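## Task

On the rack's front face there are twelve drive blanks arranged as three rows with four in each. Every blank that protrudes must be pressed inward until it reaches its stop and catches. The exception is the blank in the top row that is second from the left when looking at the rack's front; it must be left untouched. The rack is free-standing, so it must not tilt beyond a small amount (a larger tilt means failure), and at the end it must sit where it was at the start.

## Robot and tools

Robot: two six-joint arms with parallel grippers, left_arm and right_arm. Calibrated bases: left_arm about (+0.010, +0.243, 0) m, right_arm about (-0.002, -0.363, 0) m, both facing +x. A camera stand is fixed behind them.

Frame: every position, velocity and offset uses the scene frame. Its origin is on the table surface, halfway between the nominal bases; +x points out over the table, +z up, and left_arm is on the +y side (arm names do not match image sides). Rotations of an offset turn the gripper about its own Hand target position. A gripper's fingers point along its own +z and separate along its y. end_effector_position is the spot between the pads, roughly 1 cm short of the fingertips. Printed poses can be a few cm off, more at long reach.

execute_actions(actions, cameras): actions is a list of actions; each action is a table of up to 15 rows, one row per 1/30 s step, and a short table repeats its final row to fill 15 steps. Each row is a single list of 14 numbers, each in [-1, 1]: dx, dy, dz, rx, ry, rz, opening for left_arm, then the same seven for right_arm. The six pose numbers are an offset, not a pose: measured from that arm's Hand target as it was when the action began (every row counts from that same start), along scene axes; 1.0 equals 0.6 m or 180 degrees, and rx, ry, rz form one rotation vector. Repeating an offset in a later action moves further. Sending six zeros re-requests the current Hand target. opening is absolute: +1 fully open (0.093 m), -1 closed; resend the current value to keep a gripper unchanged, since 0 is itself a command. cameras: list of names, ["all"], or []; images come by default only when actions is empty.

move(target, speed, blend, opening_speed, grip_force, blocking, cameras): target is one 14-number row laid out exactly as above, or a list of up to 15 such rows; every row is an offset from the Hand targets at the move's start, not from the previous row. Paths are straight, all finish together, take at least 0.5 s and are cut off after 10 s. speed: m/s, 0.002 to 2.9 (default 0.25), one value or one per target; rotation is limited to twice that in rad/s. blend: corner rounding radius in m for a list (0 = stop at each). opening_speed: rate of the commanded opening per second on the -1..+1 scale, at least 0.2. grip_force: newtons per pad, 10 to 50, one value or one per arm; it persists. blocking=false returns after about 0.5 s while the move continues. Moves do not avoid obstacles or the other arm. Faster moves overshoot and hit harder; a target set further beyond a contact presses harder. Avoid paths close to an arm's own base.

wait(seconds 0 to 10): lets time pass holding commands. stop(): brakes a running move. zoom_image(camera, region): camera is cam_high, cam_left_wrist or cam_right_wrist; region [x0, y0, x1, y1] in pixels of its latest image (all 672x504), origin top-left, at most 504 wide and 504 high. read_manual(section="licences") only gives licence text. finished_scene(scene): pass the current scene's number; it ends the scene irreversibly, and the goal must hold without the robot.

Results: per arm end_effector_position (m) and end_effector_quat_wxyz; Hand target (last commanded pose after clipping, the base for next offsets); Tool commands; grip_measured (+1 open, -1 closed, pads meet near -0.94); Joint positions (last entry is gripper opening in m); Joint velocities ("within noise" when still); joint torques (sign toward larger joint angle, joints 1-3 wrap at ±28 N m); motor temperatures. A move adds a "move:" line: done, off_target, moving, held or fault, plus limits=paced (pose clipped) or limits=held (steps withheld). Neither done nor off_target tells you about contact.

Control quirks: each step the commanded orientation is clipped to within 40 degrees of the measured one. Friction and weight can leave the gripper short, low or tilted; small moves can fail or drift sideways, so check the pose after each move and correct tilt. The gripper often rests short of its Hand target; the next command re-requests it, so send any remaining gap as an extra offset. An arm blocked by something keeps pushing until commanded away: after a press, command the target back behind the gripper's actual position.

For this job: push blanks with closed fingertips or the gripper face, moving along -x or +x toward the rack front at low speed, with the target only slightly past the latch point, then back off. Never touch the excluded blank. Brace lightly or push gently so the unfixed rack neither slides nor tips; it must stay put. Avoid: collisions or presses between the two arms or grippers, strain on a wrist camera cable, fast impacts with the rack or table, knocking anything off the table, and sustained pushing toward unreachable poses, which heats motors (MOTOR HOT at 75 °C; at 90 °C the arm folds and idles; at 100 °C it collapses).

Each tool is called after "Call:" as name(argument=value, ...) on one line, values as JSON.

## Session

Call:
execute_actions(actions=[])

Call:
zoom_image(camera="cam_high", region=[150, 50, 500, 200])

Scene clock: 0.00 s.
left_arm: end_effector_position=(+0.3926, +0.2211, +0.0774) grip_measured=+1.000 end_effector_quat_wxyz=(+0.575, +0.038, +0.817, -0.007) | right_arm: end_effector_position=(+0.3771, -0.3674, +0.0774) grip_measured=+1.000 end_effector_quat_wxyz=(+0.572, +0.043, +0.812, -0.110)
Joint positions: left_arm=[-0.073 1.602 0.32 0.935 0.004 0.036 0.093] | right_arm=[0.143 1.625 0.326 0.947 0.37 -0.005 0.093]
Joint velocities: within noise
Joint torques (N m): no reading
Motor temperatures (°C): left_arm=[27 32 36 27 26 26 26] | right_arm=[25 33 34 33 25 23 27]
Heat: left arm: 36 °C; right arm: 34 °C.
Hand target: left_arm +0.3964, +0.2209, +0.0858; +0.585, +0.038, +0.810, -0.007 | right_arm +0.3790, -0.3671, +0.0815; +0.577, +0.044, +0.808, -0.109
Tool commands: left_gripper/opening=+1.0 right_gripper/opening=+1.0

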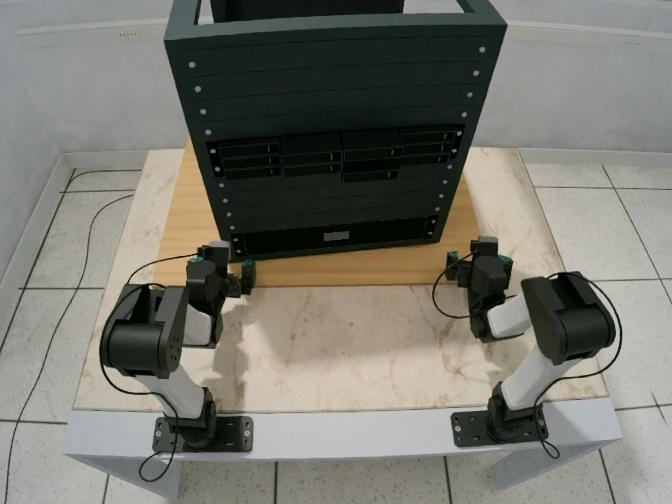

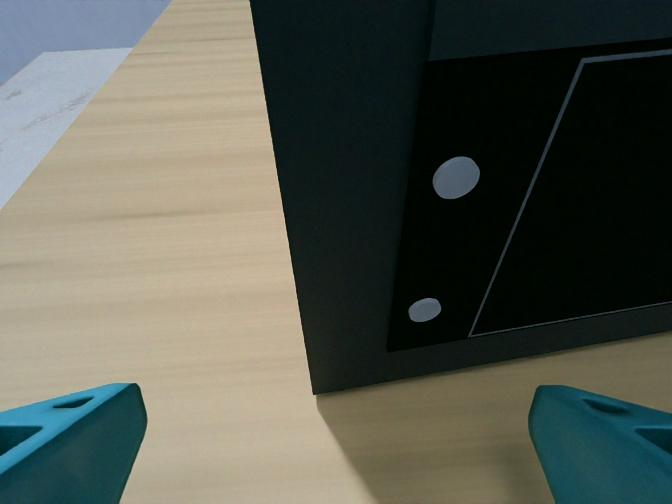

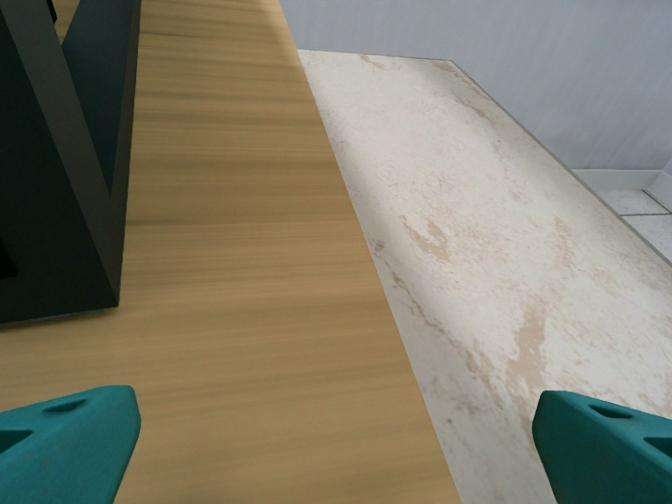

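Scaled by 1.440 from the camera's 672x504 image, which has a finer 960x720 frame.

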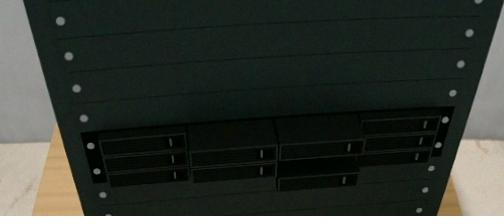

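Call:
zoom_image(camera="cam_high", region=[200, 120, 350, 200])

Call:
zoom_image(camera="cam_high", region=[330, 110, 480, 190])

Scaled by 3.360 from the camera's 672x504 image, which has a finer 960x720 frame.

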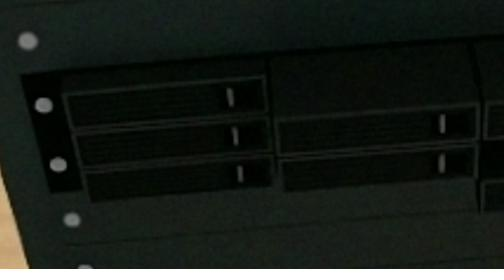

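Scaled by 3.360 from the camera's 672x504 image, which has a finer 960x720 frame.

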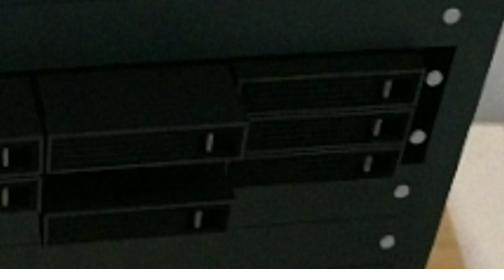

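Call:
move(target=[-0.194, -0.2015, 0.4153, -0.0036, -0.2692, 0.0514, -1, -0.165, 0.3952, 0.4225, 0.0266, -0.2702, 0.1115, -1], speed=0.3, cameras=["cam_left_wrist", "cam_right_wrist"])

Scene clock: 57.13 s.
left_arm: end_effector_position=(+0.2842, +0.0949, +0.3196) grip_measured=-0.984 end_effector_quat_wxyz=(+0.837, +0.020, +0.546, +0.047) | right_arm: end_effector_position=(+0.2832, -0.1309, +0.3198) grip_measured=-0.983 end_effector_quat_wxyz=(+0.832, -0.063, +0.549, +0.041)
Joint positions: left_arm=[-0.914 1.24 0.338 1.529 -0.811 0.577 0] | right_arm=[0.994 1.452 0.52 1.495 0.753 -0.472 0]
Joint torques (N m): left_arm=[-0.8 -3.55 7.88 2.15 0.08 0.11] | right_arm=[0.17 -4.48 6.41 1.85 -0.36 -0.16]
Motor temperatures (°C): left_arm=[27 34 38 36 26 26 26] | right_arm=[25 35 36 37 25 23 27]
Heat: left arm: 38 °C; right arm: 37 °C.
Hand target: left_arm +0.2799, +0.1000, +0.3349; +0.865, -0.029, +0.499, +0.051 | right_arm +0.2800, -0.1300, +0.3350; +0.864, -0.029, +0.500, +0.050
Off the commanded pose: left_arm 0.017 m, 8 deg | right_arm 0.016 m, 8 deg.
joint sent to its limit (left arm) — joint 4 (wrist pitch), upper limit. The joint targets are off in orientation, not in position.
joint sent to its limit (right arm) — joint 4 (wrist pitch), upper limit. The joint targets are off in orientation, not in position.
move: off_target (left_arm, right_arm)
Images, in order (width x height): cam_left_wrist 672x504, cam_right_wrist 672x504.

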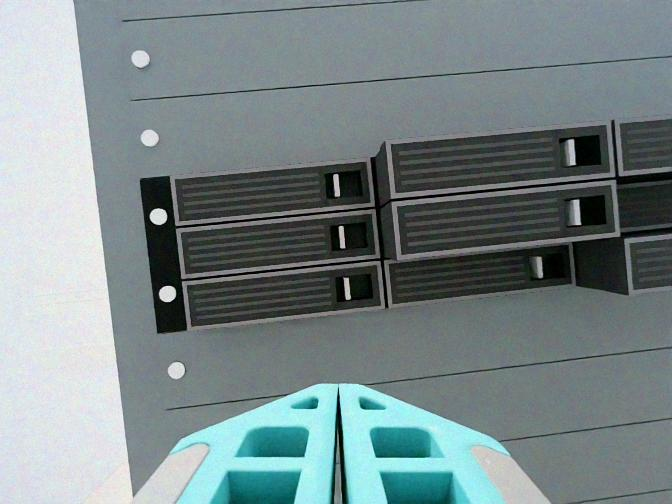

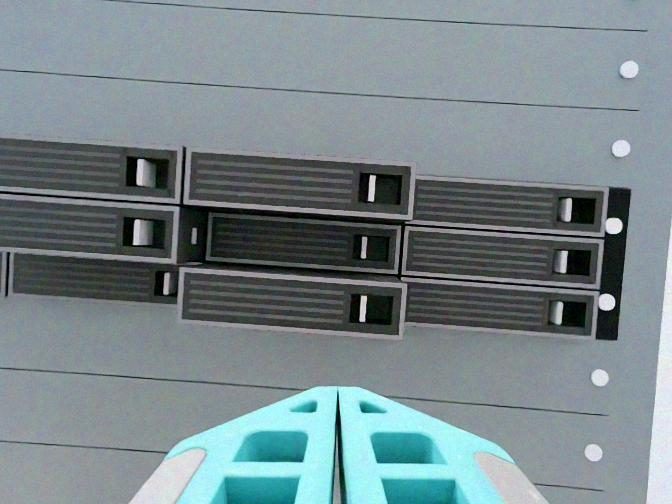

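Call:
zoom_image(camera="cam_left_wrist", region=[340, 100, 672, 320])

Call:
zoom_image(camera="cam_right_wrist", region=[140, 120, 472, 360])

Scaled by 1.518 from the camera's 672x504 image, which has a finer 960x720 frame.

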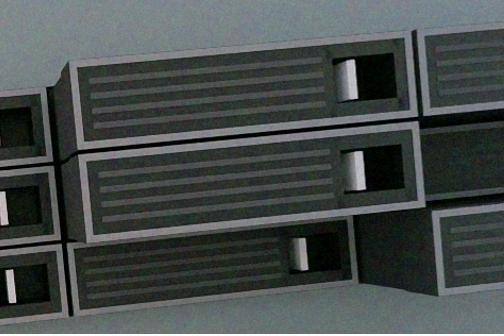

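Scaled by 1.518 from the camera's 672x504 image, which has a finer 960x720 frame.

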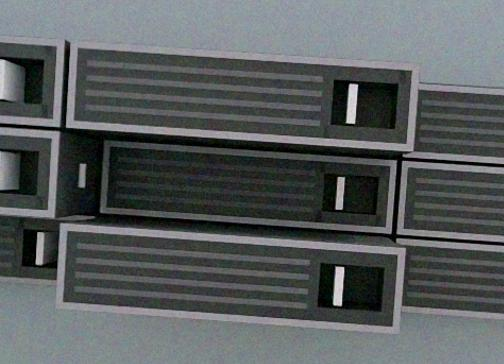

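Call:
move(target=[0.1418, -0.1443, 0.0675, 0, 0, 0, -1, 0, -0.05, 0, 0, 0, 0, -1], speed=0.2, cameras=["cam_left_wrist"])

Scene clock: 116.63 s.
left_arm: end_effector_position=(+0.3662, +0.0080, +0.3600) grip_measured=-0.984 end_effector_quat_wxyz=(+0.849, -0.004, +0.526, +0.057) | right_arm: end_effector_position=(+0.2869, -0.1506, +0.3218) grip_measured=-0.983 end_effector_quat_wxyz=(+0.839, -0.061, +0.540, +0.035)
Joint positions: left_arm=[-0.89 1.7 0.878 1.53 -0.812 0.616 0] | right_arm=[0.934 1.404 0.475 1.495 0.702 -0.459 0]
Joint torques (N m): left_arm=[0.42 -7.43 8.51 2.02 0.36 0.14] | right_arm=[-1.05 -7.39 3.66 1.87 -0.4 0.09]
Motor temperatures (°C): left_arm=[27 33 43 33 26 26 26] | right_arm=[25 34 39 40 25 23 27]
Heat: left arm: 43 °C; right arm: 40 °C.
Hand target: left_arm +0.3650, +0.0133, +0.3755; +0.865, -0.029, +0.499, +0.051 | right_arm +0.2800, -0.1600, +0.3350; +0.864, -0.029, +0.500, +0.050
Off the commanded pose: left_arm 0.016 m, 5 deg | right_arm 0.018 m, 7 deg.
joint sent to its limit (left arm) — joint 4 (wrist pitch), upper limit. The joint targets still meet the commanded pose.
joint sent to its limit (right arm) — joint 4 (wrist pitch), upper limit. The joint targets are off in orientation, not in position.
move: off_target (left_arm, right_arm)
Images, in order (width x height): cam_left_wrist 672x504.

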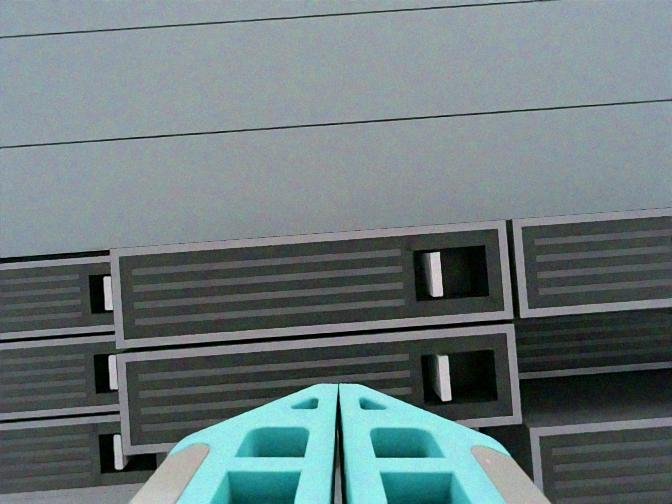

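Call:
move(target=[0.0417, 0.0055, -0.01, 0, 0, 0, -1, 0, 0, 0, 0, 0, 0, -1], speed=0.06, cameras=["cam_left_wrist"])

Scene clock: 135.07 s.
left_arm: end_effector_position=(+0.3908, +0.0133, +0.3544) grip_measured=-0.984 end_effector_quat_wxyz=(+0.851, -0.007, +0.521, +0.067) | right_arm: end_effector_position=(+0.2869, -0.1505, +0.3219) grip_measured=-0.983 end_effector_quat_wxyz=(+0.839, -0.061, +0.540, +0.036)
Joint positions: left_arm=[-0.827 1.765 0.926 1.53 -0.773 0.588 0] | right_arm=[0.934 1.404 0.475 1.495 0.702 -0.459 0]
Joint torques (N m): left_arm=[0.39 -7.84 8.55 2.01 0.42 -0.1] | right_arm=[-1.05 -7.38 3.64 1.87 -0.4 0.09]
Heat: left arm: 43 °C; right arm: 41 °C.
Hand target: left_arm +0.3900, +0.0166, +0.3695; +0.865, -0.029, +0.499, +0.050 | right_arm +0.2800, -0.1600, +0.3350; +0.864, -0.029, +0.500, +0.050
Off the commanded pose: left_arm 0.015 m, 4 deg | right_arm 0.018 m, 7 deg.
joint sent to its limit (right arm) — joint 4 (wrist pitch), upper limit. The joint targets are off in orientation, not in position.
move: off_target (left_arm, right_arm)
Images, in order (width x height): cam_left_wrist 672x504.

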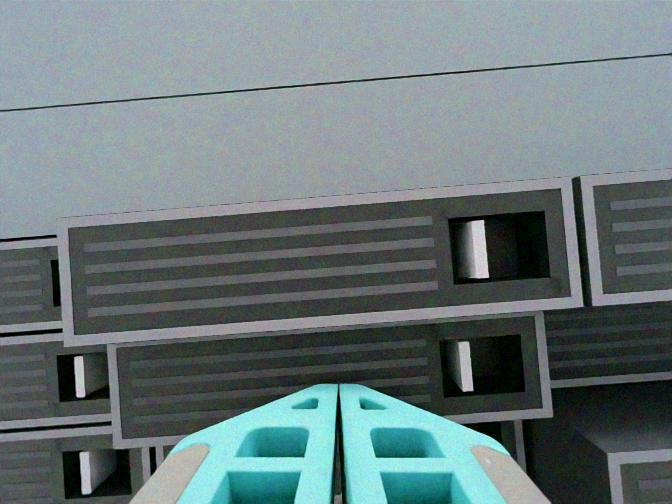

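Call:
move(target=[0.0133, 0.003, 0.0092, 0, 0, 0, -1, 0, 0, 0, 0, 0, 0, -1], speed=0.05, cameras=["cam_left_wrist"])

Scene clock: 153.27 s.
left_arm: end_effector_position=(+0.3957, +0.0184, +0.3659) grip_measured=-0.984 end_effector_quat_wxyz=(+0.857, -0.021, +0.511, +0.060) | right_arm: end_effector_position=(+0.2869, -0.1505, +0.3219) grip_measured=-0.983 end_effector_quat_wxyz=(+0.839, -0.061, +0.540, +0.036)
Joint positions: left_arm=[-0.807 1.765 0.956 1.526 -0.759 0.57 0] | right_arm=[0.934 1.404 0.475 1.495 0.702 -0.459 0]
Joint torques (N m): left_arm=[0.38 -7.82 8.59 1.54 0.43 -0.11] | right_arm=[-1.05 -7.38 3.66 1.87 -0.4 0.09]
Heat: left arm: 43 °C; right arm: 41 °C.
Hand target: left_arm +0.3980, +0.0185, +0.3750; +0.865, -0.029, +0.499, +0.051 | right_arm +0.2800, -0.1600, +0.3350; +0.864, -0.029, +0.500, +0.050
Off the commanded pose: left_arm 0.009 m, 2 deg | right_arm 0.018 m, 7 deg.
joint sent to its limit (right arm) — joint 4 (wrist pitch), upper limit. The joint targets are off in orientation, not in position.
move: off_target (right_arm)
Images, in order (width x height): cam_left_wrist 672x504.

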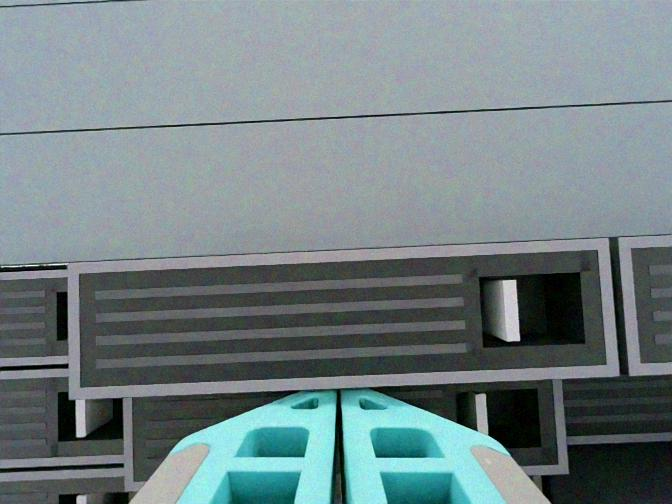

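Call:
move(target=[0.02, 0.0023, -0.0117, 0, 0, 0, -1, 0, 0, 0, 0, 0, 0, -1], speed=0.05, cameras=["cam_left_wrist"])

Scene clock: 166.10 s.
left_arm: end_effector_position=(+0.4059, +0.0190, +0.3624) grip_measured=-0.984 end_effector_quat_wxyz=(+0.859, -0.022, +0.509, +0.057) | right_arm: end_effector_position=(+0.2869, -0.1505, +0.3219) grip_measured=-0.983 end_effector_quat_wxyz=(+0.839, -0.061, +0.540, +0.036)
Joint positions: left_arm=[-0.784 1.795 0.977 1.526 -0.738 0.546 0] | right_arm=[0.934 1.404 0.475 1.495 0.702 -0.459 0]
Joint torques (N m): left_arm=[0.7 -7.47 8.38 1.58 0.41 -0.09] | right_arm=[-1.06 -7.39 3.67 1.87 -0.4 0.09]
Heat: left arm: 44 °C; right arm: 42 °C.
Hand target: left_arm +0.4100, +0.0198, +0.3680; +0.865, -0.029, +0.499, +0.050 | right_arm +0.2800, -0.1600, +0.3350; +0.864, -0.029, +0.500, +0.050
Off the commanded pose: left_arm 0.007 m, 2 deg | right_arm 0.018 m, 7 deg.
joint sent to its limit (right arm) — joint 4 (wrist pitch), upper limit. The joint targets are off in orientation, not in position.
move: off_target (right_arm)
Images, in order (width x height): cam_left_wrist 672x504.

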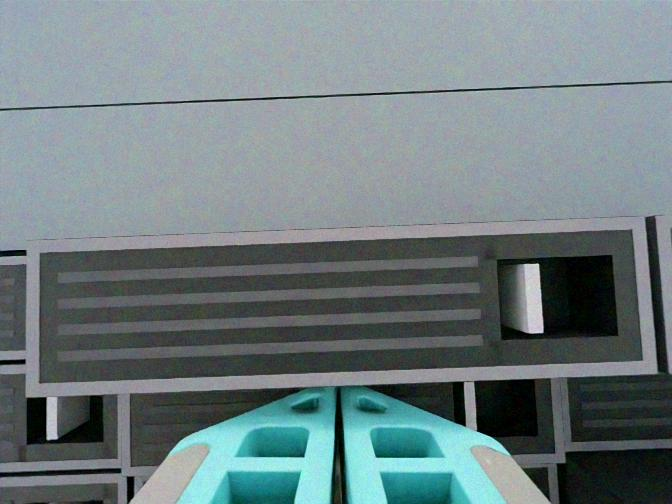

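Call:
move(target=[0.0308, 0.0035, -0.0017, 0, 0, 0, -1, 0, 0, 0, 0, 0, 0, -1], speed=0.05, cameras=["cam_left_wrist"])

Scene clock: 172.37 s.
left_arm: end_effector_position=(+0.4120, +0.0193, +0.3629) grip_measured=-0.984 end_effector_quat_wxyz=(+0.861, -0.029, +0.505, +0.046) | right_arm: end_effector_position=(+0.2869, -0.1505, +0.3219) grip_measured=-0.983 end_effector_quat_wxyz=(+0.839, -0.061, +0.540, +0.036)
Joint positions: left_arm=[-0.77 1.814 0.998 1.528 -0.726 0.516 0] | right_arm=[0.934 1.404 0.475 1.495 0.702 -0.459 0]
Joint torques (N m): left_arm=[2.86 -6.23 10.36 1.18 0.58 -0.13] | right_arm=[-1.05 -7.38 3.66 1.87 -0.4 0.09]
Heat: left arm: 44 °C; right arm: 42 °C.
Hand target: left_arm +0.4285, +0.0220, +0.3670; +0.865, -0.029, +0.499, +0.050 | right_arm +0.2800, -0.1600, +0.3350; +0.864, -0.029, +0.500, +0.050
Off the commanded pose: left_arm 0.017 m, 1 deg | right_arm 0.018 m, 7 deg.
joint sent to its limit (right arm) — joint 4 (wrist pitch), upper limit. The joint targets are off in orientation, not in position.
move: off_target (left_arm, right_arm)
Images, in order (width x height): cam_left_wrist 672x504.

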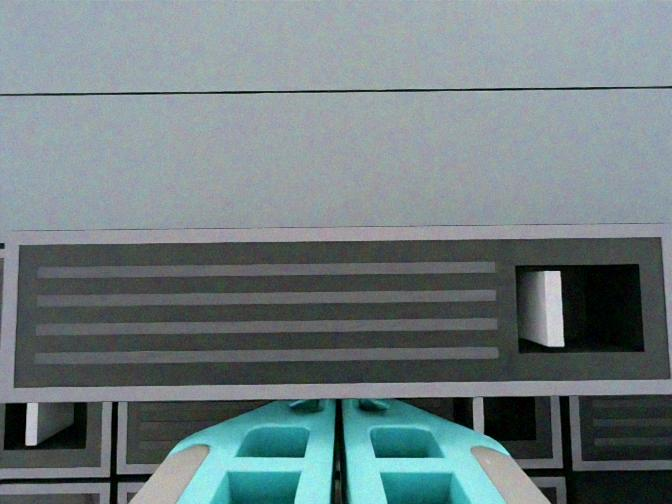

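Call:
move(target=[[-0.1392, -0.0158, -0.01, 0, 0, 0, -1, 0, 0, 0, 0, 0, 0, -1], [-0.2308, 0.23, 0.005, 0, 0, 0, -1, 0.1042, 0.1083, 0.0008, -0.0094, 0.0828, 0, -1]], speed=[0.12, 0.2], blend=[0.02, 0], cameras=["cam_left_wrist", "cam_right_wrist"])

Scene clock: 203.93 s.
left_arm: end_effector_position=(+0.2909, +0.1590, +0.3687) grip_measured=-0.984 end_effector_quat_wxyz=(+0.863, -0.030, +0.502, +0.055) | right_arm: end_effector_position=(+0.3378, -0.0948, +0.3309) grip_measured=-0.983 end_effector_quat_wxyz=(+0.792, -0.048, +0.607, +0.047)
Joint positions: left_arm=[-0.661 1.007 0.372 1.303 -0.648 0.447 0] | right_arm=[0.934 1.537 0.817 1.087 0.768 -0.28 0]
Joint torques (N m): left_arm=[0.39 -2.78 6.53 1.52 0.35 -0.09] | right_arm=[-0.77 -6.43 7.6 1.35 0.02 0.08]
Heat: left arm: 43 °C; right arm: 42 °C.
Hand target: left_arm +0.2900, +0.1599, +0.3699; +0.865, -0.029, +0.499, +0.051 | right_arm +0.3425, -0.0950, +0.3355; +0.792, -0.035, +0.608, +0.046
Off the commanded pose: left_arm 0.002 m, 1 deg | right_arm 0.007 m, 1 deg.
move: done
Images, in order (width x height): cam_left_wrist 672x504, cam_right_wrist 672x504.

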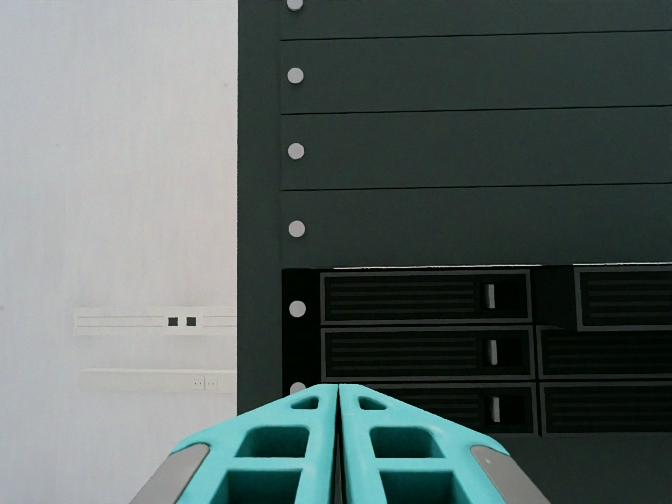

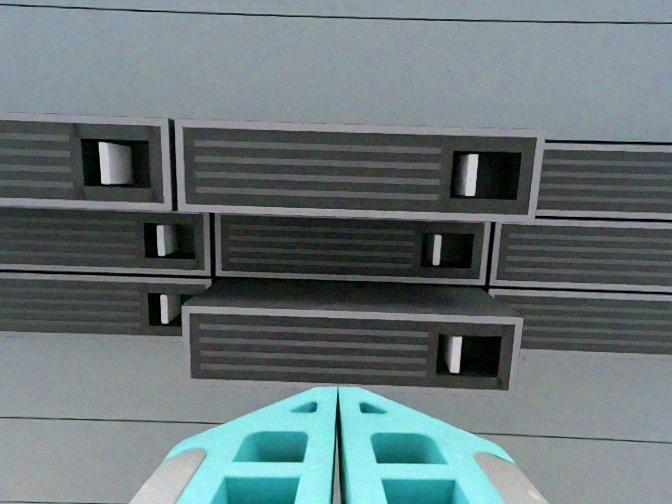

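Call:
move(target=[0, 0, 0, 0, 0, 0, -1, 0.1375, 0.02, 0.0017, 0, 0, 0, -1], speed=0.06, cameras=["cam_right_wrist"])

Scene clock: 220.90 s.
left_arm: end_effector_position=(+0.2909, +0.1589, +0.3686) grip_measured=-0.984 end_effector_quat_wxyz=(+0.863, -0.030, +0.502, +0.054) | right_arm: end_effector_position=(+0.4084, -0.0908, +0.3342) grip_measured=-0.983 end_effector_quat_wxyz=(+0.792, -0.025, +0.609, +0.039)
Joint positions: left_arm=[-0.661 1.007 0.372 1.302 -0.647 0.447 0] | right_arm=[0.796 1.723 1.04 1.021 0.683 -0.21 0]
Joint torques (N m): left_arm=[0.39 -2.78 6.53 1.48 0.37 -0.09] | right_arm=[-2.95 -5.7 9.94 1.23 -0.66 0.11]
Heat: left arm: 44 °C; right arm: 40 °C.
Hand target: left_arm +0.2900, +0.1599, +0.3699; +0.865, -0.029, +0.499, +0.051 | right_arm +0.4251, -0.0832, +0.3365; +0.792, -0.035, +0.608, +0.046
Off the commanded pose: left_arm 0.002 m, 1 deg | right_arm 0.019 m, 1 deg.
move: off_target (right_arm)
Images, in order (width x height): cam_right_wrist 672x504.

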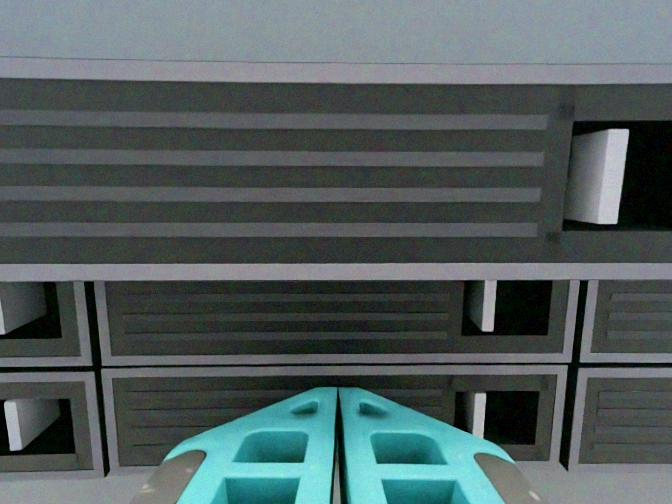

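Call:
move(target=[[0, 0, 0, 0, 0, 0, -1, -0.1335, -0.0153, 0, 0, 0, 0, -1], [0, 0, 0, 0, 0, 0, -1, -0.1335, -0.0197, 0.1058, 0, 0, 0, -1], [0, 0, 0, 0, 0, 0, -1, -0.0018, 0.0, 0.1058, 0, 0, 0, -1]], speed=[0.12, 0.15, 0.06], blend=[0.015, 0.015, 0], cameras=["cam_right_wrist", "cam_left_wrist"])

Scene clock: 241.90 s.
left_arm: end_effector_position=(+0.2909, +0.1589, +0.3686) grip_measured=-0.984 end_effector_quat_wxyz=(+0.863, -0.030, +0.502, +0.054) | right_arm: end_effector_position=(+0.4078, -0.0903, +0.3966) grip_measured=-0.983 end_effector_quat_wxyz=(+0.791, -0.026, +0.610, +0.038)
Joint positions: left_arm=[-0.661 1.007 0.372 1.302 -0.647 0.447 0] | right_arm=[0.799 1.647 1.219 0.763 0.687 -0.211 0]
Joint torques (N m): left_arm=[0.38 -2.8 6.53 1.47 0.37 -0.09] | right_arm=[-3.02 -5.12 10.15 1.32 -0.68 0.1]
Motor temperatures (°C): left_arm=[27 33 43 31 26 26 26] | right_arm=[25 36 45 40 26 23 27]
Heat: left arm: 43 °C; right arm: 45 °C.
Hand target: left_arm +0.2900, +0.1599, +0.3699; +0.865, -0.029, +0.499, +0.051 | right_arm +0.4240, -0.0832, +0.4000; +0.792, -0.035, +0.608, +0.046
Off the commanded pose: left_arm 0.002 m, 1 deg | right_arm 0.018 m, 1 deg.
move: off_target (right_arm)
Images, in order (width x height): cam_left_wrist 672x504, cam_right_wrist 672x504.

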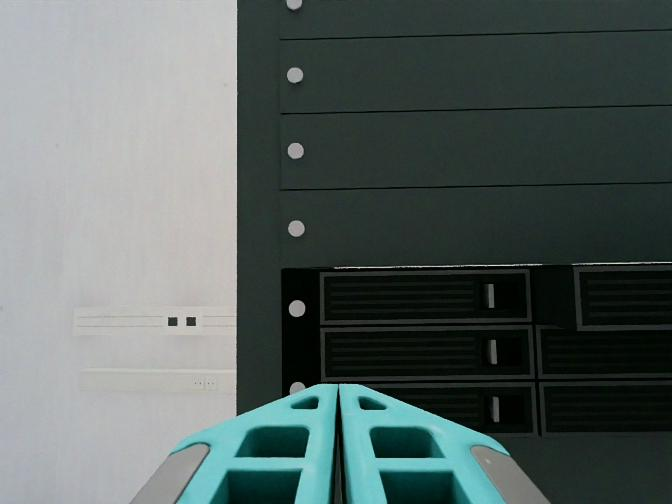

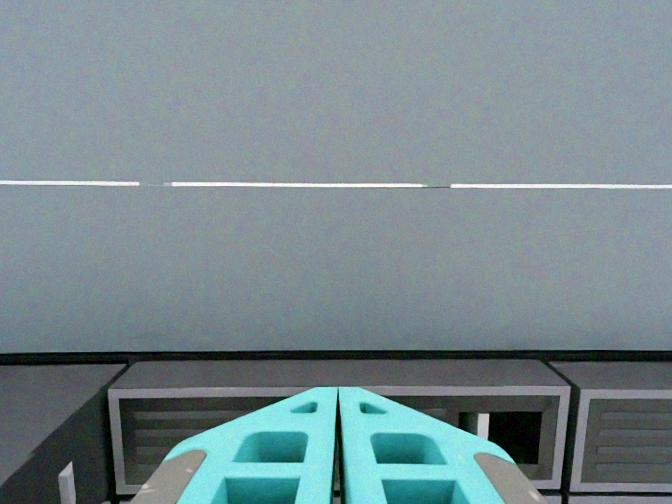

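Call:
move(target=[[0, 0, 0, 0, 0, 0, -1, -0.12, -0.0137, 0, 0, 0, 0, -1], [0, 0, 0, 0, 0, 0, -1, -0.22, -0.05, -0.06, 0, 0, 0, -1]], speed=[0.15, 0.2], blend=[0.02, 0], cameras=["cam_high", "cam_left_wrist", "cam_right_wrist"])

Scene clock: 253.67 s.
left_arm: end_effector_position=(+0.2909, +0.1589, +0.3686) grip_measured=-0.984 end_effector_quat_wxyz=(+0.863, -0.030, +0.502, +0.054) | right_arm: end_effector_position=(+0.2968, -0.1064, +0.3606) grip_measured=-0.983 end_effector_quat_wxyz=(+0.789, -0.044, +0.611, +0.046)
Joint positions: left_arm=[-0.661 1.007 0.372 1.302 -0.647 0.447 0] | right_arm=[1.036 1.364 0.793 0.969 0.872 -0.324 0]
Joint torques (N m): left_arm=[0.39 -2.78 6.54 1.48 0.37 -0.09] | right_arm=[0.38 -8.47 4.41 1.5 -0.03 -0.15]
Heat: left arm: 43 °C; right arm: 47 °C.
Hand target: left_arm +0.2900, +0.1599, +0.3699; +0.865, -0.029, +0.499, +0.051 | right_arm +0.2919, -0.1131, +0.3640; +0.792, -0.035, +0.608, +0.046
Off the commanded pose: left_arm 0.002 m, 1 deg | right_arm 0.009 m, 1 deg.
move: done

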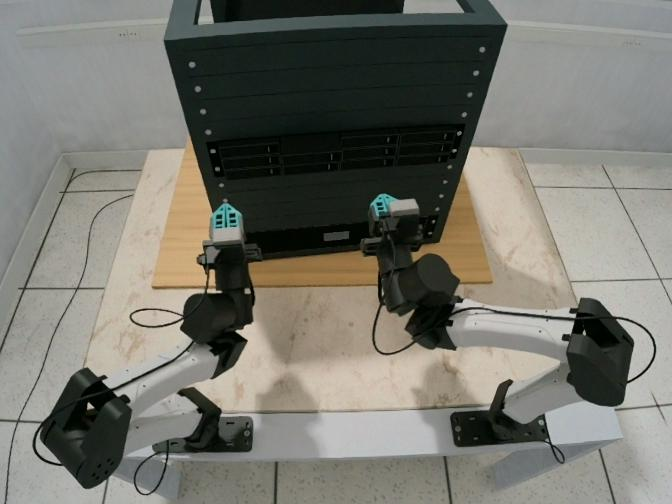

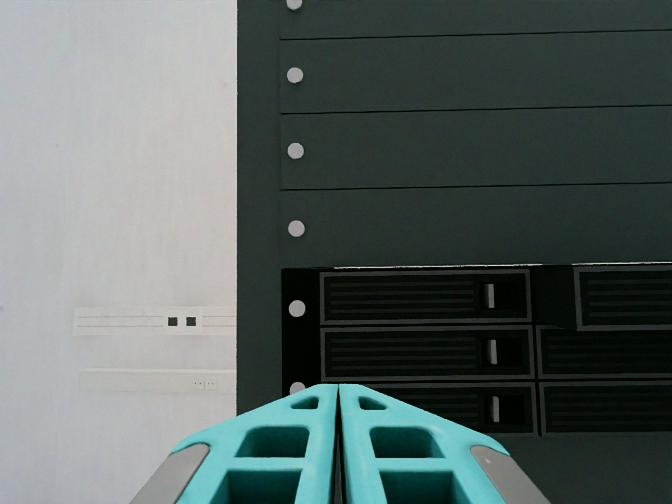

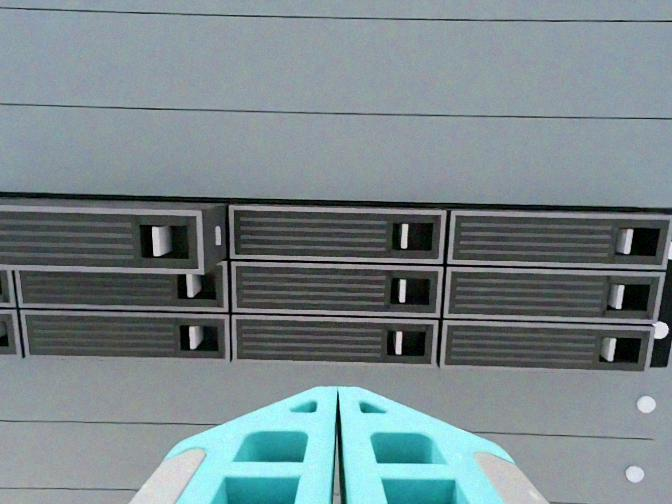

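Call:
zoom_image(camera="cam_right_wrist", region=[0, 190, 336, 370])

Call:
zoom_image(camera="cam_right_wrist", region=[336, 190, 672, 370])

Call:
zoom_image(camera="cam_left_wrist", region=[272, 250, 672, 450])

Scaled by 1.500 from the camera's 672x504 image, which has a finer 960x720 frame.

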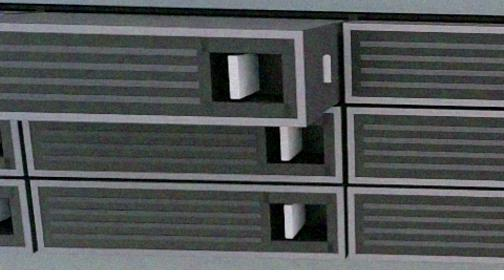

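Scaled by 1.500 from the camera's 672x504 image, which has a finer 960x720 frame.

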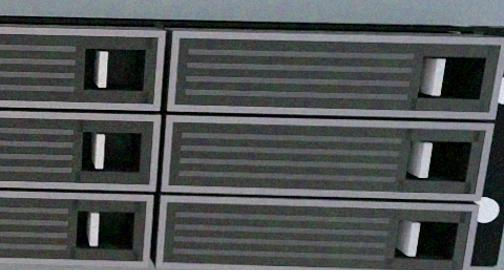

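Scaled by 1.260 from the camera's 672x504 image, which has a finer 960x720 frame.

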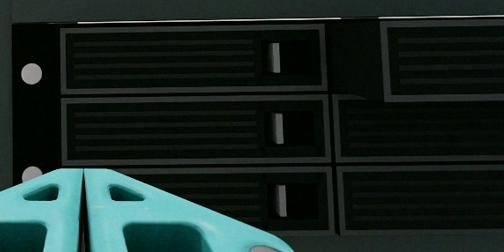

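Call:
finished_scene(scene=2)

The scene is finished: the task was done.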